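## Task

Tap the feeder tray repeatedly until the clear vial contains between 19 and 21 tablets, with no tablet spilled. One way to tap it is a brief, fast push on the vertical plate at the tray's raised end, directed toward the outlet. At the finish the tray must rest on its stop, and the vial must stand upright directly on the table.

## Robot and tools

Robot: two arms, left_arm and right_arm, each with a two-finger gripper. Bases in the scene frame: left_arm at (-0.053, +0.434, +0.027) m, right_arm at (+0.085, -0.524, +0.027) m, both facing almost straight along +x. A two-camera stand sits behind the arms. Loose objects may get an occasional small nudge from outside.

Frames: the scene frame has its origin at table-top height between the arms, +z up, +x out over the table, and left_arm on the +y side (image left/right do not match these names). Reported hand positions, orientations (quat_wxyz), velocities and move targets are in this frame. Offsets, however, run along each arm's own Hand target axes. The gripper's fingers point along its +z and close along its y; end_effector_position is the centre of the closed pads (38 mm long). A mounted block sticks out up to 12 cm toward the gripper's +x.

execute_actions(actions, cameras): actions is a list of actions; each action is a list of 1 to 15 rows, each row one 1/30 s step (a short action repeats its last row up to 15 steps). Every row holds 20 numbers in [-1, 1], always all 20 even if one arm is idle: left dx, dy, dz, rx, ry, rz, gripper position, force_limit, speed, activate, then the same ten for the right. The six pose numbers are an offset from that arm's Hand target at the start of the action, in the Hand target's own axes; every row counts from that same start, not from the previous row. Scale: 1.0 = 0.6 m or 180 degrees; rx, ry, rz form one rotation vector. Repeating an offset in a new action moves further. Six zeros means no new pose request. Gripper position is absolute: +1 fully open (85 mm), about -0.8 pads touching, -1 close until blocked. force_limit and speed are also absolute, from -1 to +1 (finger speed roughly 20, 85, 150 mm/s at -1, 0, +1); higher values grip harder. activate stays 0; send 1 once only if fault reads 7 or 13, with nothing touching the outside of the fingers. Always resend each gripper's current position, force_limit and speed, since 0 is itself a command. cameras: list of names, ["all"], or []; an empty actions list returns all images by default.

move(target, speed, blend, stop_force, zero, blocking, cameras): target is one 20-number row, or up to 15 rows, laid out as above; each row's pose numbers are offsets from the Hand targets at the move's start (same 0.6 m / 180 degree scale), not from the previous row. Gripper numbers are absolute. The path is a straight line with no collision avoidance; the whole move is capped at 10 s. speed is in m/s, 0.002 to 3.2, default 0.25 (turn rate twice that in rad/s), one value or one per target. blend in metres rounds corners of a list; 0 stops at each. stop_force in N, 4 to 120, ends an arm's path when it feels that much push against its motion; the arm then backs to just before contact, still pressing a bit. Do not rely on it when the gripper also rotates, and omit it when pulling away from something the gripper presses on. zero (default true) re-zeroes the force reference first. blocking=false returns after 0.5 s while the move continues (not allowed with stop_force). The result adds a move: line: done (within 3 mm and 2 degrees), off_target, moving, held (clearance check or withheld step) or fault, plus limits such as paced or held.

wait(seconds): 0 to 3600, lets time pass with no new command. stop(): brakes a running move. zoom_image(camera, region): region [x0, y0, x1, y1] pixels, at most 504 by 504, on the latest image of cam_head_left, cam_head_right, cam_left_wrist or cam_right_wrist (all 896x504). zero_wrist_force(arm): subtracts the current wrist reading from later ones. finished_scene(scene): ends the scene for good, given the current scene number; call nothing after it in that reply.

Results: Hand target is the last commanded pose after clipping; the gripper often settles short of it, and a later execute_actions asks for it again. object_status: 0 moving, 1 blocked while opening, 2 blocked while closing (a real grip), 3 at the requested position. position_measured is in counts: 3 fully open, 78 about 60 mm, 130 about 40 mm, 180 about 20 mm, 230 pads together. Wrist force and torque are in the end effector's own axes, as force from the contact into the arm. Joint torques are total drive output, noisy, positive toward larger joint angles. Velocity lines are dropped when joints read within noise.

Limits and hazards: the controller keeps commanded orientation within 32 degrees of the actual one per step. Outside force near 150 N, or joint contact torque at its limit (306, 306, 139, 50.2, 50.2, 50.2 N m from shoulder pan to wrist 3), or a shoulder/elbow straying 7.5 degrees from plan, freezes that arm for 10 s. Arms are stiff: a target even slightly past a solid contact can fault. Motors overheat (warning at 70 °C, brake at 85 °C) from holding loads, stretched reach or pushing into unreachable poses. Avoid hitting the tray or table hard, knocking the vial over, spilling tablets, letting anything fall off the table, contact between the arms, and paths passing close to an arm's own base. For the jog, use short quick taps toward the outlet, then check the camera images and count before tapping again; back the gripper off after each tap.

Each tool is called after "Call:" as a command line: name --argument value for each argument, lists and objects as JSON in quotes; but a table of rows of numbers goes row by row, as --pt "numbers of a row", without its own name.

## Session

Call:
execute_actions --actions '[]'

Call:
zoom_image --camera "cam_head_left" --region '[400, 250, 540, 390]'

Scene clock: 0.00 s.
left_arm: end_effector_position=(+0.3527, -0.3225, +0.1943) position_measured=3 object_status=3 fault=0 end_effector_quat_wxyz=(+0.099, +0.965, -0.207, +0.131) | right_arm: end_effector_position=(+0.4054, -0.5311, +0.2807) position_measured=3 object_status=3 fault=0 end_effector_quat_wxyz=(+0.018, +0.884, +0.462, -0.067)
Joint positions: left_arm=[-1.34 -1.254 1.938 -2.55 -1.422 2.253] | right_arm=[3.689 -0.911 -2.43 -1.509 1.547 2.757]
Joint velocities: within noise
Joint torques (N m): no reading
Motor temperatures (°C): left_arm=[25 28 27 34 36 33] | right_arm=[30 31 33 34 36 37]
Wrist force (N): no reading
Wrist torque (N m): no reading
Wrist force, peak (N): no reading
Hand target: left_arm +0.3527, -0.3225, +0.1943; +0.099, +0.965, -0.207, +0.131 | right_arm +0.4054, -0.5311, +0.2807; +0.018, +0.884, +0.462, -0.067
Tool commands: left_gripper/position=+1.0 left_gripper/force_limit=+1.0 left_gripper/speed=+1.0 left_gripper/activate=+0.0 right_gripper/position=+1.0 right_gripper/force_limit=+1.0 right_gripper/speed=+1.0 right_gripper/activate=+0.0
camera_calibration:
cam_left_wrist: T_world_to_cam=[[-0.4402, -0.88785, 0.13398, -0.14618], [-0.89338, 0.44803, 0.03372, 0.47667], [-0.08997, -0.10485, -0.99041, 0.32048]] pos_world=[0.39033, -0.30975, 0.32091]
cam_right_wrist: T_world_to_cam=[[0.82021, -0.57007, -0.04771, -0.6111], [-0.4803, -0.73155, 0.48388, -0.31635], [-0.31075, -0.37397, -0.87383, 0.30423]] pos_world=[0.44382, -0.46602, 0.38977]

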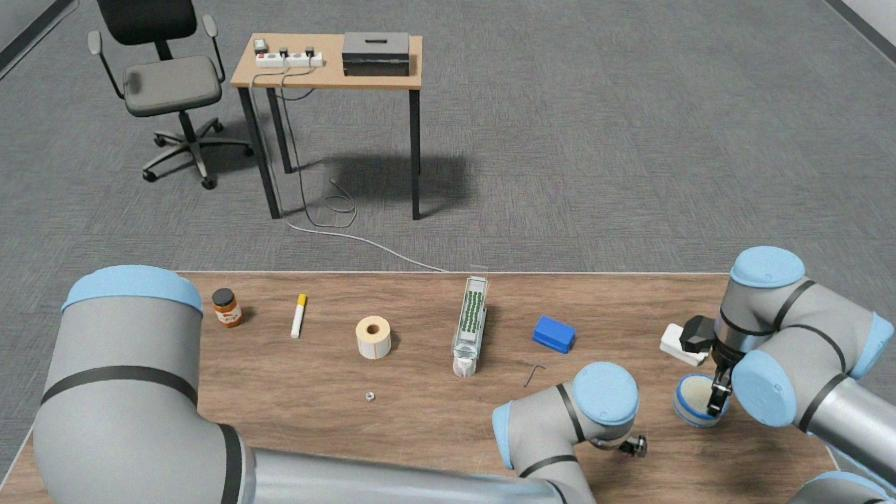

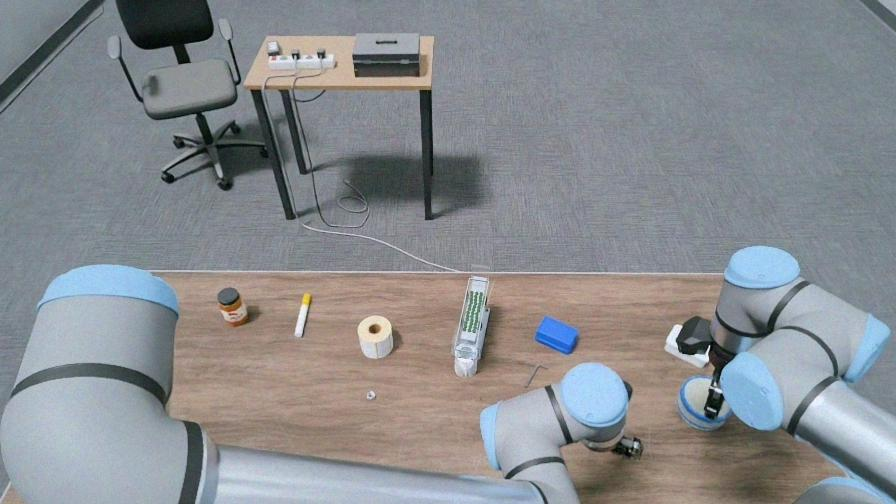

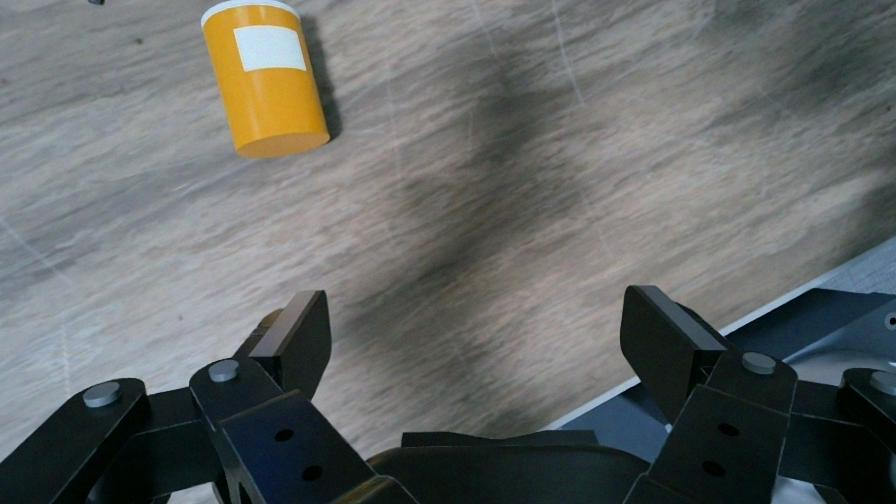

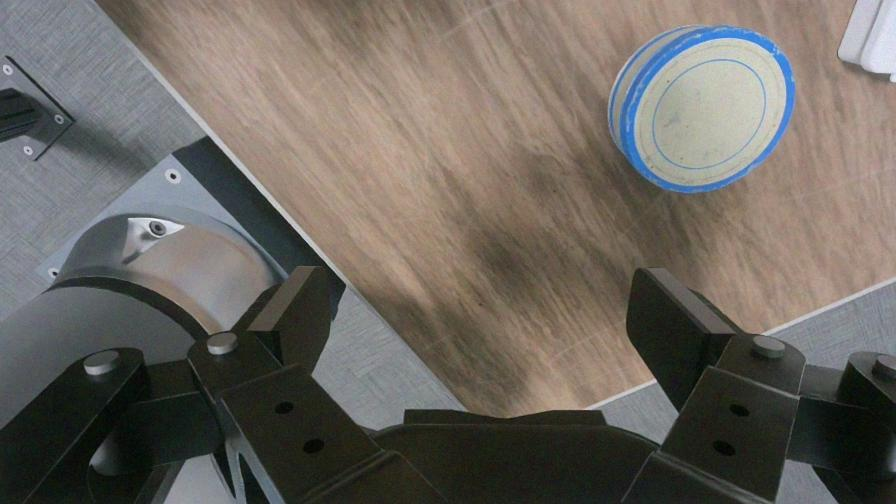

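Scaled by 3.600.

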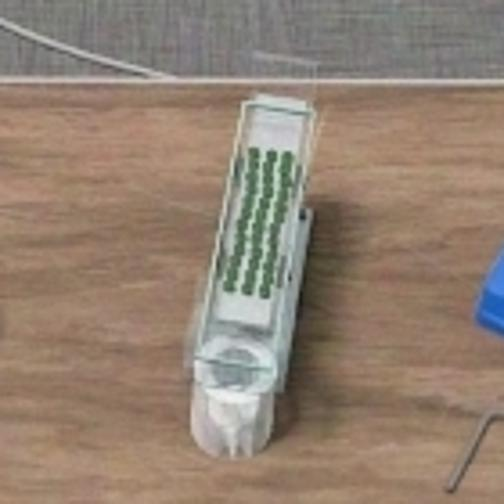

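Call:
move --pt "-0.188 -0.5936 -0.4087 0 0 0 1 1 1 0 0 0 0 0 0 0 -0.8 -1 0 0" --pt "0.2644 -0.9538 -0.2777 -0.1588 0.122 0.3268 1 1 1 0 0.7413 0.2683 -0.1923 -0.0489 0.0185 -0.6284 -0.8 -1 0 0" --blend '[0.08,0]' --speed 0.5 --cameras '["cam_left_wrist","cam_right_wrist"]'

Call:
zoom_image --camera "cam_left_wrist" --region '[280, 40, 580, 270]'

Scene clock: 85.37 s.
left_arm: end_effector_position=(+0.7002, +0.1713, +0.3203) position_measured=3 object_status=3 fault=0 end_effector_quat_wxyz=(+0.282, +0.649, -0.649, +0.281) | right_arm: end_effector_position=(+0.8000, -0.2502, +0.3298) position_measured=229 object_status=3 fault=0 end_effector_quat_wxyz=(+0.000, +0.100, +0.995, +0.000)
Joint positions: left_arm=[-0.313 -1.324 1.926 -2.482 -2.342 4.281] | right_arm=[3.708 -1.718 -1.78 -1.215 1.57 0.797]
Joint torques (N m): left_arm=[18.53 -52.98 -58.25 -4.04 -4.88 2.21] | right_arm=[-12.65 57.24 57.51 2.71 2.46 -1.69]
Wrist force (N): left_arm=[2.0 -0.5 0.5] | right_arm=[-0.3 -0.2 -0.6]
Wrist torque (N m): left_arm=[-0.18 -0.63 -0.14] | right_arm=[-0.03 0.04 0.14]
Wrist force, peak (N): left_arm=[0.8 2.7 1.9] | right_arm=[-1.5 1.3 -0.7]
Hand target: left_arm +0.7002, +0.1713, +0.3203; +0.282, +0.648, -0.649, +0.281 | right_arm +0.8001, -0.2502, +0.3298; +0.000, +0.100, +0.995, +0.000
Off the commanded pose: left_arm 0.000 m, 0 deg | right_arm 0.000 m, 0 deg.
move: done; blend cut to 0 m at target 1
cam_left_wrist: T_world_to_cam=[[-0.99984, 0.01478, -0.00964, 0.71153], [0.01757, 0.886, -0.46334, 0.00798], [0.0017, -0.46344, -0.88613, 0.4921]] pos_world=[0.71044, 0.21048, 0.44662]
cam_right_wrist: T_world_to_cam=[[0.19483, 0.98067, -0.01835, 0.1064], [0.91575, -0.17516, 0.36154, -0.88252], [0.35133, -0.08724, -0.93218, 0.13618]] pos_world=[0.7396, -0.24704, 0.44796]

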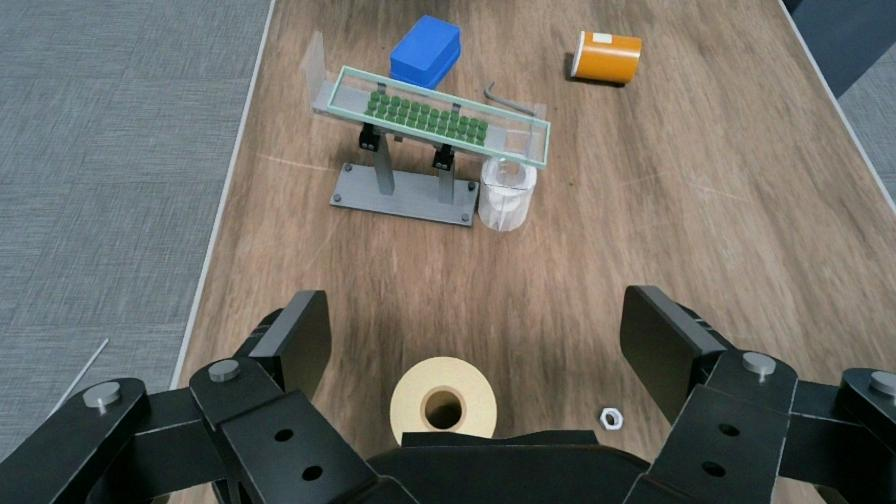

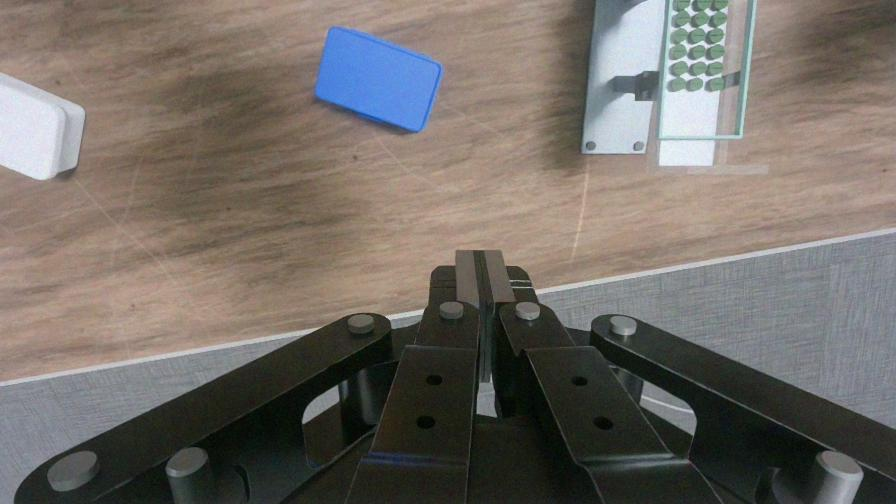

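Scaled by 1.680.

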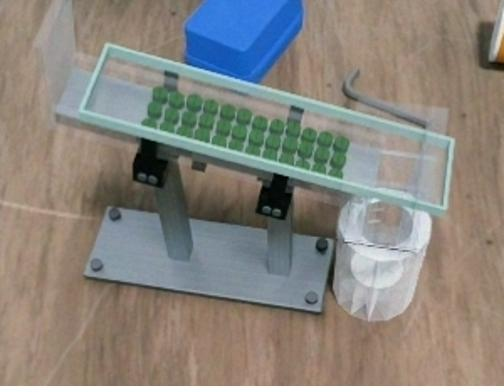

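Call:
move --target '[0,0,0,0,0,0,1,1,1,0, -0.0632,0.2318,0.258,0,0,0,-0.8,-1,0,0]' --speed 0.25 --cameras '["cam_right_wrist"]'

Call:
execute_actions --actions '[[[0,0,0,0,0,0,1,1,1,0, 0.0633,0,0,0,0,0,-0.8,-1,0,0]],[[0,0,0,0,0,0,1,1,1,0, -0.0633,0,0,0,0,0,-0.8,-1,0,0]],[[0,0,0,0,0,0,1,1,1,0, 0.0633,0,0,0,0,0,-0.8,-1,0,0]],[[0,0,0,0,0,0,1,1,1,0, -0.0633,0,0,0,0,0,-0.8,-1,0,0]],[[0,0,0,0,0,0,1,1,1,0, 0.0633,0,0,0,0,0,-0.8,-1,0,0]],[[0,0,0,0,0,0,1,1,1,0, -0.0633,0,0,0,0,0,-0.8,-1,0,0]]]' --cameras '["cam_left_wrist"]'

Call:
zoom_image --camera "cam_left_wrist" --region '[360, 70, 560, 240]'

Scene clock: 124.63 s.
left_arm: end_effector_position=(+0.7002, +0.1713, +0.3203) position_measured=3 object_status=3 fault=0 end_effector_quat_wxyz=(+0.282, +0.648, -0.649, +0.281) | right_arm: end_effector_position=(+0.8649, -0.1218, +0.1751) position_measured=229 object_status=3 fault=0 end_effector_quat_wxyz=(+0.000, +0.100, +0.995, +0.000)
Joint positions: left_arm=[-0.313 -1.324 1.926 -2.481 -2.342 4.281] | right_arm=[3.789 -2.003 -1.701 -1.009 1.57 0.877]
Joint torques (N m): left_arm=[18.05 -51.85 -58.85 -3.11 -4.82 1.97] | right_arm=[12.8 76.07 54.7 6.59 -1.38 2.85]
Wrist force (N): left_arm=[1.7 -0.6 0.3] | right_arm=[-0.7 -0.3 -0.6]
Wrist torque (N m): left_arm=[-0.20 -0.57 -0.13] | right_arm=[-0.06 0.11 -0.12]
Wrist force, peak (N): left_arm=[2.4 -0.7 0.8] | right_arm=[-0.1 -1.7 -2.2]
Hand target: left_arm +0.7002, +0.1713, +0.3203; +0.282, +0.648, -0.649, +0.281 | right_arm +0.8650, -0.1216, +0.1749; +0.000, +0.100, +0.995, +0.000
Off the commanded pose: left_arm 0.000 m, 0 deg | right_arm 0.000 m, 0 deg.
move: done
cam_right_wrist: T_world_to_cam=[[0.19461, 0.98071, -0.01833, -0.03483], [0.9158, -0.17497, 0.36152, -0.86354], [0.35134, -0.08714, -0.93218, -0.01962]] pos_world=[0.8045, -0.11865, 0.29326]

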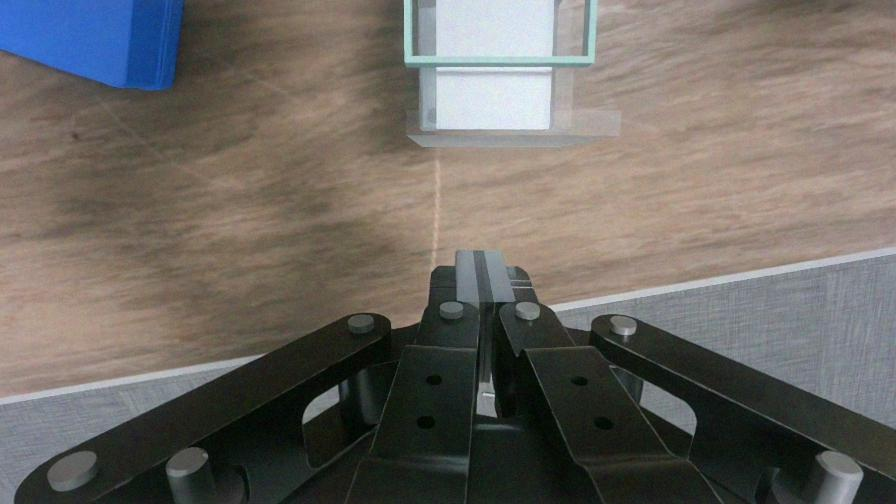

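Scene clock: 127.83 s.
left_arm: end_effector_position=(+0.7002, +0.1713, +0.3203) position_measured=3 object_status=3 fault=0 end_effector_quat_wxyz=(+0.282, +0.648, -0.649, +0.281) | right_arm: end_effector_position=(+0.8648, -0.1216, +0.1749) position_measured=229 object_status=3 fault=0 end_effector_quat_wxyz=(+0.000, +0.100, +0.995, +0.000)
Joint positions: left_arm=[-0.313 -1.324 1.926 -2.481 -2.342 4.281] | right_arm=[3.789 -2.003 -1.701 -1.009 1.57 0.877]
Joint torques (N m): left_arm=[18.14 -52.62 -59.39 -3.16 -4.56 1.97] | right_arm=[-13.17 81.76 54.17 2.58 2.41 -2.22]
Wrist force (N): left_arm=[2.6 -0.7 0.3] | right_arm=[-0.6 0.8 -0.2]
Wrist torque (N m): left_arm=[-0.21 -0.71 -0.14] | right_arm=[0.15 0.10 0.15]
Wrist force, peak (N): left_arm=[2.6 -0.7 0.3] | right_arm=[-11.5 -4.2 2.2]
Hand target: left_arm +0.7002, +0.1713, +0.3203; +0.282, +0.648, -0.649, +0.281 | right_arm +0.8650, -0.1216, +0.1749; +0.000, +0.100, +0.995, +0.000
Off the commanded pose: left_arm 0.000 m, 0 deg | right_arm 0.000 m, 0 deg.
Step readings (end_effector_position of left_arm | right_arm):
0: (+0.7002, +0.1713, +0.3203) | (+0.8649, -0.1218, +0.1751)
1: (+0.7002, +0.1713, +0.3203) | (+0.8649, -0.1217, +0.1751)
2: (+0.7002, +0.1713, +0.3203) | (+0.8635, -0.1207, +0.1756)
4: (+0.7002, +0.1713, +0.3203) | (+0.8500, -0.1175, +0.1756)
8: (+0.7002, +0.1713, +0.3203) | (+0.8354, -0.1152, +0.1749)
15: (+0.7002, +0.1713, +0.3203) | (+0.8287, -0.1142, +0.1749)
16: (+0.7002, +0.1713, +0.3203) | (+0.8285, -0.1142, +0.1749)
17: (+0.7002, +0.1713, +0.3203) | (+0.8303, -0.1152, +0.1743)
19: (+0.7002, +0.1713, +0.3203) | (+0.8424, -0.1182, +0.1742)
23: (+0.7002, +0.1713, +0.3203) | (+0.8578, -0.1209, +0.1748)
30: (+0.7002, +0.1713, +0.3203) | (+0.8641, -0.1216, +0.1749)
31: (+0.7002, +0.1713, +0.3203) | (+0.8643, -0.1216, +0.1749)
32: (+0.7002, +0.1713, +0.3203) | (+0.8630, -0.1206, +0.1755)
34: (+0.7002, +0.1713, +0.3203) | (+0.8497, -0.1176, +0.1756)
38: (+0.7002, +0.1713, +0.3203) | (+0.8353, -0.1153, +0.1749)
45: (+0.7002, +0.1713, +0.3203) | (+0.8287, -0.1142, +0.1749)
46: (+0.7002, +0.1713, +0.3203) | (+0.8285, -0.1142, +0.1749)
47: (+0.7002, +0.1713, +0.3203) | (+0.8303, -0.1152, +0.1743)
49: (+0.7002, +0.1713, +0.3203) | (+0.8425, -0.1182, +0.1742)
53: (+0.7002, +0.1713, +0.3203) | (+0.8578, -0.1209, +0.1748)
60: (+0.7002, +0.1713, +0.3203) | (+0.8641, -0.1216, +0.1749)
61: (+0.7002, +0.1713, +0.3203) | (+0.8643, -0.1216, +0.1749)
62: (+0.7002, +0.1713, +0.3203) | (+0.8630, -0.1206, +0.1755)
64: (+0.7002, +0.1713, +0.3203) | (+0.8497, -0.1176, +0.1756)
68: (+0.7002, +0.1713, +0.3203) | (+0.8353, -0.1153, +0.1749)
75: (+0.7002, +0.1713, +0.3203) | (+0.8287, -0.1142, +0.1749)
76: (+0.7002, +0.1713, +0.3203) | (+0.8285, -0.1142, +0.1749)
77: (+0.7002, +0.1713, +0.3203) | (+0.8303, -0.1152, +0.1743)
79: (+0.7002, +0.1713, +0.3203) | (+0.8425, -0.1182, +0.1742)
83: (+0.7002, +0.1713, +0.3203) | (+0.8578, -0.1209, +0.1748)
90: (+0.7002, +0.1713, +0.3203) | (+0.8641, -0.1216, +0.1749)
cam_left_wrist: T_world_to_cam=[[-0.99984, 0.015, -0.00965, 0.71148], [0.01777, 0.886, -0.46334, 0.00783], [0.0016, -0.46344, -0.88613, 0.49217]] pos_world=[0.71044, 0.21047, 0.44662]

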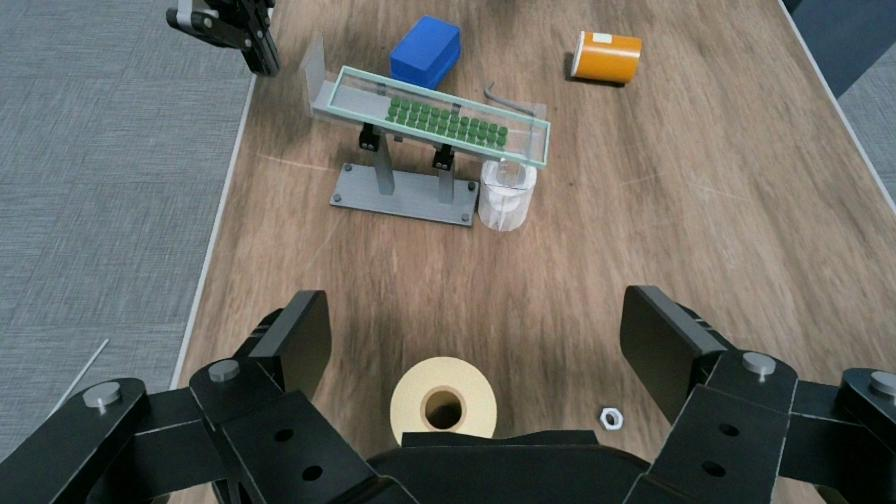

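Scaled by 2.520.

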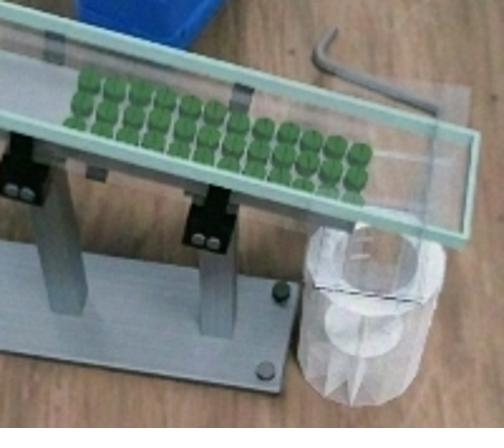

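Call:
execute_actions --actions '[[[0,0,0,0,0,0,1,1,1,0,0.0633,0,0,0,0,0,-0.8,-1,0,0]],[[0,0,0,0,0,0,1,1,1,0,-0.0633,0,0,0,0,0,-0.8,-1,0,0]],[[0,0,0,0,0,0,1,1,1,0,0.0633,0,0,0,0,0,-0.8,-1,0,0]],[[0,0,0,0,0,0,1,1,1,0,-0.0633,0,0,0,0,0,-0.8,-1,0,0]],[[0,0,0,0,0,0,1,1,1,0,0.0633,0,0,0,0,0,-0.8,-1,0,0]],[[0,0,0,0,0,0,1,1,1,0,-0.0633,0,0,0,0,0,-0.8,-1,0,0]],[[0,0,0,0,0,0,1,1,1,0,0.0633,0,0,0,0,0,-0.8,-1,0,0]],[[0,0,0,0,0,0,1,1,1,0,-0.0633,0,0,0,0,0,-0.8,-1,0,0]],[[0,0,0,0,0,0,1,1,1,0,0.0633,0,0,0,0,0,-0.8,-1,0,0]],[[0,0,0,0,0,0,1,1,1,0,-0.0633,0,0,0,0,0,-0.8,-1,0,0]],[[0,0,0,0,0,0,1,1,1,0,0.0633,0,0,0,0,0,-0.8,-1,0,0]],[[0,0,0,0,0,0,1,1,1,0,-0.0633,0,0,0,0,0,-0.8,-1,0,0]],[[0,0,0,0,0,0,1,1,1,0,0.0633,0,0,0,0,0,-0.8,-1,0,0]],[[0,0,0,0,0,0,1,1,1,0,-0.0633,0,0,0,0,0,-0.8,-1,0,0]]]' --cameras '["cam_left_wrist"]'

Call:
zoom_image --camera "cam_left_wrist" --region '[410, 80, 560, 240]'

Scene clock: 157.63 s.
left_arm: end_effector_position=(+0.7002, +0.1713, +0.3203) position_measured=3 object_status=3 fault=0 end_effector_quat_wxyz=(+0.282, +0.648, -0.649, +0.281) | right_arm: end_effector_position=(+0.8648, -0.1216, +0.1749) position_measured=229 object_status=3 fault=0 end_effector_quat_wxyz=(+0.000, +0.100, +0.995, +0.000)
Joint positions: left_arm=[-0.313 -1.324 1.926 -2.481 -2.342 4.281] | right_arm=[3.789 -2.003 -1.701 -1.009 1.57 0.877]
Joint torques (N m): left_arm=[18 -52.44 -59.75 -3.33 -4.46 2.02] | right_arm=[-14.32 76.12 51.68 3.08 2.64 -2.02]
Wrist force (N): left_arm=[2.2 -0.5 0.4] | right_arm=[1.1 0.9 -2.5]
Wrist torque (N m): left_arm=[-0.18 -0.65 -0.14] | right_arm=[0.15 -0.20 0.15]
Wrist force, peak (N): left_arm=[2.5 -0.6 0.8] | right_arm=[10.5 4.8 -4.9]
Hand target: left_arm +0.7002, +0.1713, +0.3203; +0.282, +0.648, -0.649, +0.281 | right_arm +0.8650, -0.1216, +0.1749; +0.000, +0.100, +0.995, +0.000
Off the commanded pose: left_arm 0.000 m, 0 deg | right_arm 0.000 m, 0 deg.
Step readings (end_effector_position of left_arm | right_arm):
0: (+0.7002, +0.1713, +0.3203) | (+0.8650, -0.1216, +0.1749)
1: (+0.7002, +0.1713, +0.3203) | (+0.8650, -0.1216, +0.1749)
2: (+0.7002, +0.1713, +0.3203) | (+0.8636, -0.1207, +0.1755)
4: (+0.7002, +0.1713, +0.3203) | (+0.8500, -0.1176, +0.1755)
8: (+0.7002, +0.1713, +0.3203) | (+0.8354, -0.1153, +0.1749)
15: (+0.7002, +0.1713, +0.3203) | (+0.8288, -0.1142, +0.1749)
16: (+0.7002, +0.1713, +0.3203) | (+0.8285, -0.1142, +0.1749)
17: (+0.7002, +0.1713, +0.3203) | (+0.8304, -0.1152, +0.1743)
19: (+0.7002, +0.1713, +0.3203) | (+0.8425, -0.1182, +0.1742)
23: (+0.7002, +0.1713, +0.3203) | (+0.8578, -0.1209, +0.1748)
30: (+0.7002, +0.1713, +0.3203) | (+0.8641, -0.1216, +0.1749)
31: (+0.7002, +0.1713, +0.3203) | (+0.8643, -0.1216, +0.1749)
32: (+0.7002, +0.1713, +0.3203) | (+0.8630, -0.1206, +0.1755)
34: (+0.7002, +0.1713, +0.3203) | (+0.8497, -0.1176, +0.1756)
38: (+0.7002, +0.1713, +0.3203) | (+0.8353, -0.1153, +0.1749)
45: (+0.7002, +0.1713, +0.3203) | (+0.8287, -0.1142, +0.1749)
46: (+0.7002, +0.1713, +0.3203) | (+0.8285, -0.1142, +0.1749)
47: (+0.7002, +0.1713, +0.3203) | (+0.8303, -0.1152, +0.1743)
49: (+0.7002, +0.1713, +0.3203) | (+0.8425, -0.1182, +0.1742)
53: (+0.7002, +0.1713, +0.3203) | (+0.8578, -0.1209, +0.1748)
60: (+0.7002, +0.1713, +0.3203) | (+0.8641, -0.1216, +0.1749)
61: (+0.7002, +0.1713, +0.3203) | (+0.8643, -0.1216, +0.1749)
62: (+0.7002, +0.1713, +0.3203) | (+0.8630, -0.1206, +0.1755)
64: (+0.7002, +0.1713, +0.3203) | (+0.8497, -0.1176, +0.1756)
68: (+0.7002, +0.1713, +0.3203) | (+0.8353, -0.1153, +0.1749)
75: (+0.7002, +0.1713, +0.3203) | (+0.8287, -0.1142, +0.1749)
76: (+0.7002, +0.1713, +0.3203) | (+0.8285, -0.1142, +0.1749)
77: (+0.7002, +0.1713, +0.3203) | (+0.8303, -0.1152, +0.1743)
79: (+0.7002, +0.1713, +0.3203) | (+0.8425, -0.1182, +0.1742)
83: (+0.7002, +0.1713, +0.3203) | (+0.8578, -0.1209, +0.1748)
90: (+0.7002, +0.1713, +0.3203) | (+0.8641, -0.1216, +0.1749)
91: (+0.7002, +0.1713, +0.3203) | (+0.8643, -0.1216, +0.1749)
92: (+0.7002, +0.1713, +0.3203) | (+0.8630, -0.1206, +0.1755)
94: (+0.7002, +0.1713, +0.3203) | (+0.8497, -0.1176, +0.1756)
98: (+0.7002, +0.1713, +0.3203) | (+0.8353, -0.1153, +0.1749)
105: (+0.7002, +0.1713, +0.3203) | (+0.8287, -0.1142, +0.1749)
106: (+0.7002, +0.1713, +0.3203) | (+0.8285, -0.1142, +0.1749)
107: (+0.7002, +0.1713, +0.3203) | (+0.8303, -0.1152, +0.1743)
109: (+0.7002, +0.1713, +0.3203) | (+0.8425, -0.1182, +0.1742)
113: (+0.7002, +0.1713, +0.3203) | (+0.8578, -0.1209, +0.1748)
120: (+0.7002, +0.1713, +0.3203) | (+0.8641, -0.1216, +0.1749)
121: (+0.7002, +0.1713, +0.3203) | (+0.8643, -0.1216, +0.1749)
122: (+0.7002, +0.1713, +0.3203) | (+0.8630, -0.1206, +0.1755)
124: (+0.7002, +0.1713, +0.3203) | (+0.8497, -0.1176, +0.1756)
128: (+0.7002, +0.1713, +0.3203) | (+0.8353, -0.1153, +0.1749)
135: (+0.7002, +0.1713, +0.3203) | (+0.8287, -0.1142, +0.1749)
136: (+0.7002, +0.1713, +0.3203) | (+0.8285, -0.1142, +0.1749)
137: (+0.7002, +0.1713, +0.3203) | (+0.8303, -0.1152, +0.1743)
139: (+0.7002, +0.1713, +0.3203) | (+0.8425, -0.1182, +0.1742)
143: (+0.7002, +0.1713, +0.3203) | (+0.8578, -0.1209, +0.1748)
150: (+0.7002, +0.1713, +0.3203) | (+0.8641, -0.1216, +0.1749)
151: (+0.7002, +0.1713, +0.3203) | (+0.8643, -0.1216, +0.1749)
152: (+0.7002, +0.1713, +0.3203) | (+0.8630, -0.1206, +0.1755)
154: (+0.7002, +0.1713, +0.3203) | (+0.8497, -0.1176, +0.1756)
158: (+0.7002, +0.1713, +0.3203) | (+0.8353, -0.1153, +0.1749)
165: (+0.7002, +0.1713, +0.3203) | (+0.8287, -0.1142, +0.1749)
166: (+0.7002, +0.1713, +0.3203) | (+0.8285, -0.1142, +0.1749)
167: (+0.7002, +0.1713, +0.3203) | (+0.8303, -0.1152, +0.1743)
169: (+0.7002, +0.1713, +0.3203) | (+0.8425, -0.1182, +0.1742)
173: (+0.7002, +0.1713, +0.3203) | (+0.8578, -0.1209, +0.1748)
180: (+0.7002, +0.1713, +0.3203) | (+0.8641, -0.1216, +0.1749)
181: (+0.7002, +0.1713, +0.3203) | (+0.8643, -0.1216, +0.1749)
182: (+0.7002, +0.1713, +0.3203) | (+0.8630, -0.1206, +0.1755)
184: (+0.7002, +0.1713, +0.3203) | (+0.8497, -0.1176, +0.1756)
The list stops here: 7 later lines are left out.
cam_left_wrist: T_world_to_cam=[[-0.99984, 0.015, -0.00965, 0.71148], [0.01777, 0.886, -0.46334, 0.00783], [0.0016, -0.46344, -0.88613, 0.49217]] pos_world=[0.71044, 0.21047, 0.44662]

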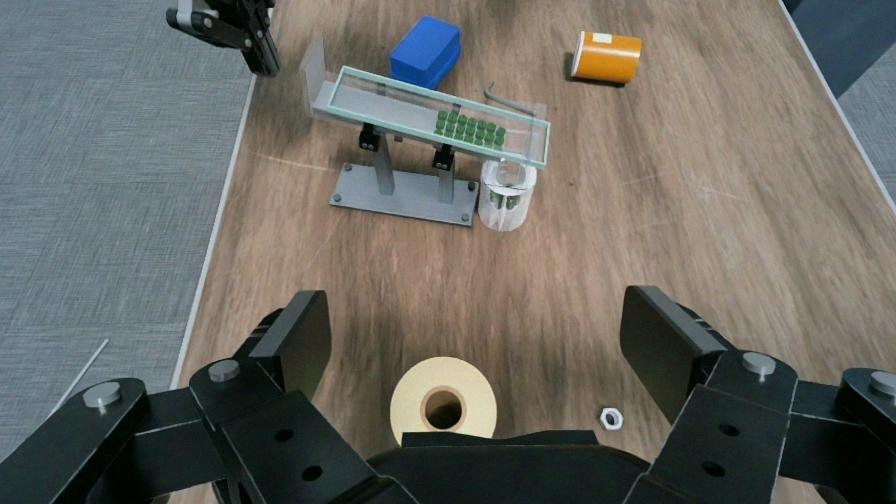

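Scaled by 3.150.

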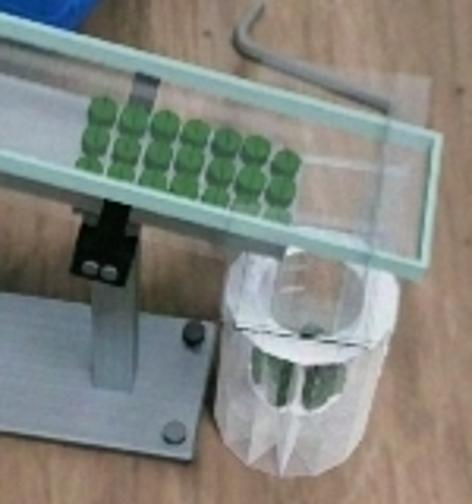

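Call:
execute_actions --actions '[[[0,0,0,0,0,0,1,1,1,0,0.0621,0,0,0,0,0,-0.8,-1,0,0]],[[0,0,0,0,0,0,1,1,1,0,-0.0621,0,0,0,0,0,-0.8,-1,0,0]],[[0,0,0,0,0,0,1,1,1,0,0.0621,0,0,0,0,0,-0.8,-1,0,0]],[[0,0,0,0,0,0,1,1,1,0,-0.0621,0,0,0,0,0,-0.8,-1,0,0]],[[0,0,0,0,0,0,1,1,1,0,0.0621,0,0,0,0,0,-0.8,-1,0,0]],[[0,0,0,0,0,0,1,1,1,0,-0.0621,0,0,0,0,0,-0.8,-1,0,0]]]' --cameras '["cam_left_wrist"]'

Call:
zoom_image --camera "cam_left_wrist" --region '[410, 80, 560, 240]'

Scene clock: 187.13 s.
left_arm: end_effector_position=(+0.7002, +0.1713, +0.3203) position_measured=3 object_status=3 fault=0 end_effector_quat_wxyz=(+0.282, +0.648, -0.649, +0.281) | right_arm: end_effector_position=(+0.8648, -0.1216, +0.1749) position_measured=229 object_status=3 fault=0 end_effector_quat_wxyz=(+0.000, +0.100, +0.995, +0.000)
Joint positions: left_arm=[-0.313 -1.324 1.926 -2.481 -2.342 4.281] | right_arm=[3.789 -2.003 -1.701 -1.009 1.57 0.877]
Joint torques (N m): left_arm=[18.29 -52.31 -59.74 -3.54 -4.73 2.33] | right_arm=[-13.79 78.83 52.78 3.07 2.56 -2.17]
Wrist force (N): left_arm=[1.9 -0.7 0.6] | right_arm=[1.2 1.8 -2.8]
Wrist torque (N m): left_arm=[-0.21 -0.60 -0.14] | right_arm=[0.30 -0.22 0.15]
Wrist force, peak (N): left_arm=[2.4 -0.7 0.7] | right_arm=[10.2 3.8 -4.6]
Hand target: left_arm +0.7002, +0.1713, +0.3203; +0.282, +0.648, -0.649, +0.281 | right_arm +0.8650, -0.1216, +0.1749; +0.000, +0.100, +0.995, +0.000
Off the commanded pose: left_arm 0.000 m, 0 deg | right_arm 0.000 m, 0 deg.
Step readings (end_effector_position of left_arm | right_arm):
0: (+0.7002, +0.1713, +0.3203) | (+0.8650, -0.1216, +0.1749)
1: (+0.7002, +0.1713, +0.3203) | (+0.8650, -0.1216, +0.1749)
2: (+0.7002, +0.1713, +0.3203) | (+0.8633, -0.1206, +0.1755)
4: (+0.7002, +0.1713, +0.3203) | (+0.8512, -0.1179, +0.1756)
8: (+0.7002, +0.1713, +0.3203) | (+0.8358, -0.1154, +0.1749)
15: (+0.7002, +0.1713, +0.3203) | (+0.8295, -0.1144, +0.1749)
16: (+0.7002, +0.1713, +0.3203) | (+0.8293, -0.1143, +0.1749)
17: (+0.7002, +0.1713, +0.3203) | (+0.8314, -0.1155, +0.1742)
19: (+0.7002, +0.1713, +0.3203) | (+0.8434, -0.1183, +0.1743)
23: (+0.7002, +0.1713, +0.3203) | (+0.8581, -0.1209, +0.1748)
30: (+0.7002, +0.1713, +0.3203) | (+0.8641, -0.1216, +0.1749)
31: (+0.7002, +0.1713, +0.3203) | (+0.8643, -0.1216, +0.1749)
32: (+0.7002, +0.1713, +0.3203) | (+0.8627, -0.1205, +0.1756)
34: (+0.7002, +0.1713, +0.3203) | (+0.8509, -0.1178, +0.1756)
38: (+0.7002, +0.1713, +0.3203) | (+0.8357, -0.1154, +0.1749)
45: (+0.7002, +0.1713, +0.3203) | (+0.8295, -0.1144, +0.1749)
46: (+0.7002, +0.1713, +0.3203) | (+0.8292, -0.1143, +0.1749)
47: (+0.7002, +0.1713, +0.3203) | (+0.8314, -0.1155, +0.1742)
49: (+0.7002, +0.1713, +0.3203) | (+0.8434, -0.1183, +0.1743)
53: (+0.7002, +0.1713, +0.3203) | (+0.8581, -0.1209, +0.1748)
60: (+0.7002, +0.1713, +0.3203) | (+0.8641, -0.1216, +0.1749)
61: (+0.7002, +0.1713, +0.3203) | (+0.8643, -0.1216, +0.1749)
62: (+0.7002, +0.1713, +0.3203) | (+0.8627, -0.1205, +0.1756)
64: (+0.7002, +0.1713, +0.3203) | (+0.8509, -0.1178, +0.1756)
68: (+0.7002, +0.1713, +0.3203) | (+0.8357, -0.1154, +0.1749)
75: (+0.7002, +0.1713, +0.3203) | (+0.8295, -0.1144, +0.1749)
76: (+0.7002, +0.1713, +0.3203) | (+0.8292, -0.1143, +0.1749)
77: (+0.7002, +0.1713, +0.3203) | (+0.8314, -0.1155, +0.1742)
79: (+0.7002, +0.1713, +0.3203) | (+0.8434, -0.1183, +0.1743)
83: (+0.7002, +0.1713, +0.3203) | (+0.8581, -0.1209, +0.1748)
90: (+0.7002, +0.1713, +0.3203) | (+0.8641, -0.1216, +0.1749)
cam_left_wrist: T_world_to_cam=[[-0.99984, 0.015, -0.00965, 0.71148], [0.01777, 0.886, -0.46334, 0.00783], [0.0016, -0.46344, -0.88613, 0.49217]] pos_world=[0.71044, 0.21047, 0.44662]

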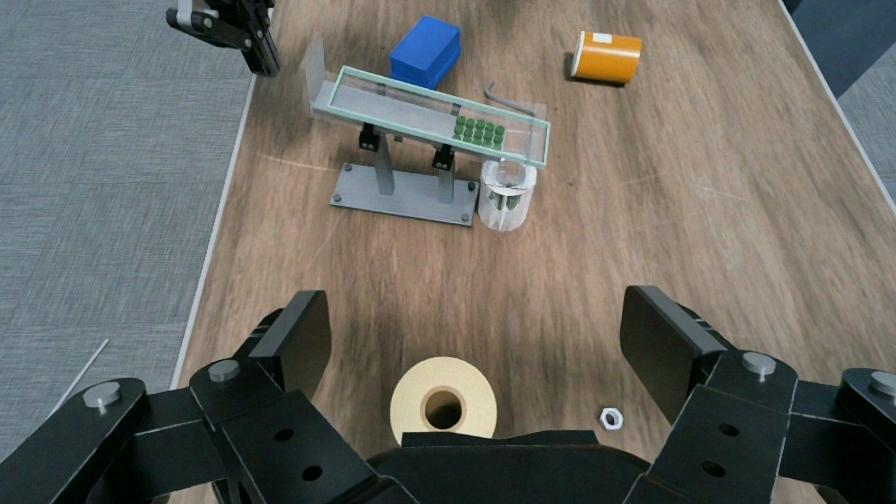

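Scaled by 3.150.

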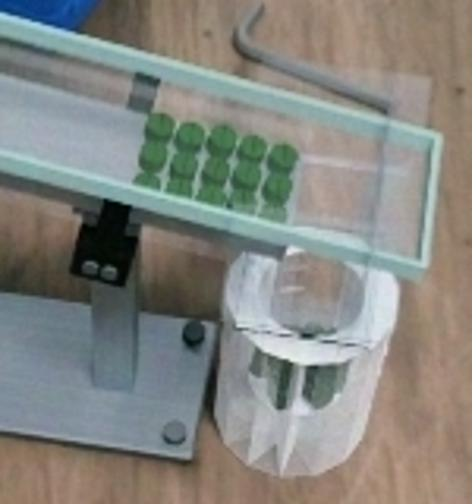

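Call:
finished_scene --scene 2

The scene is finished: the task was done.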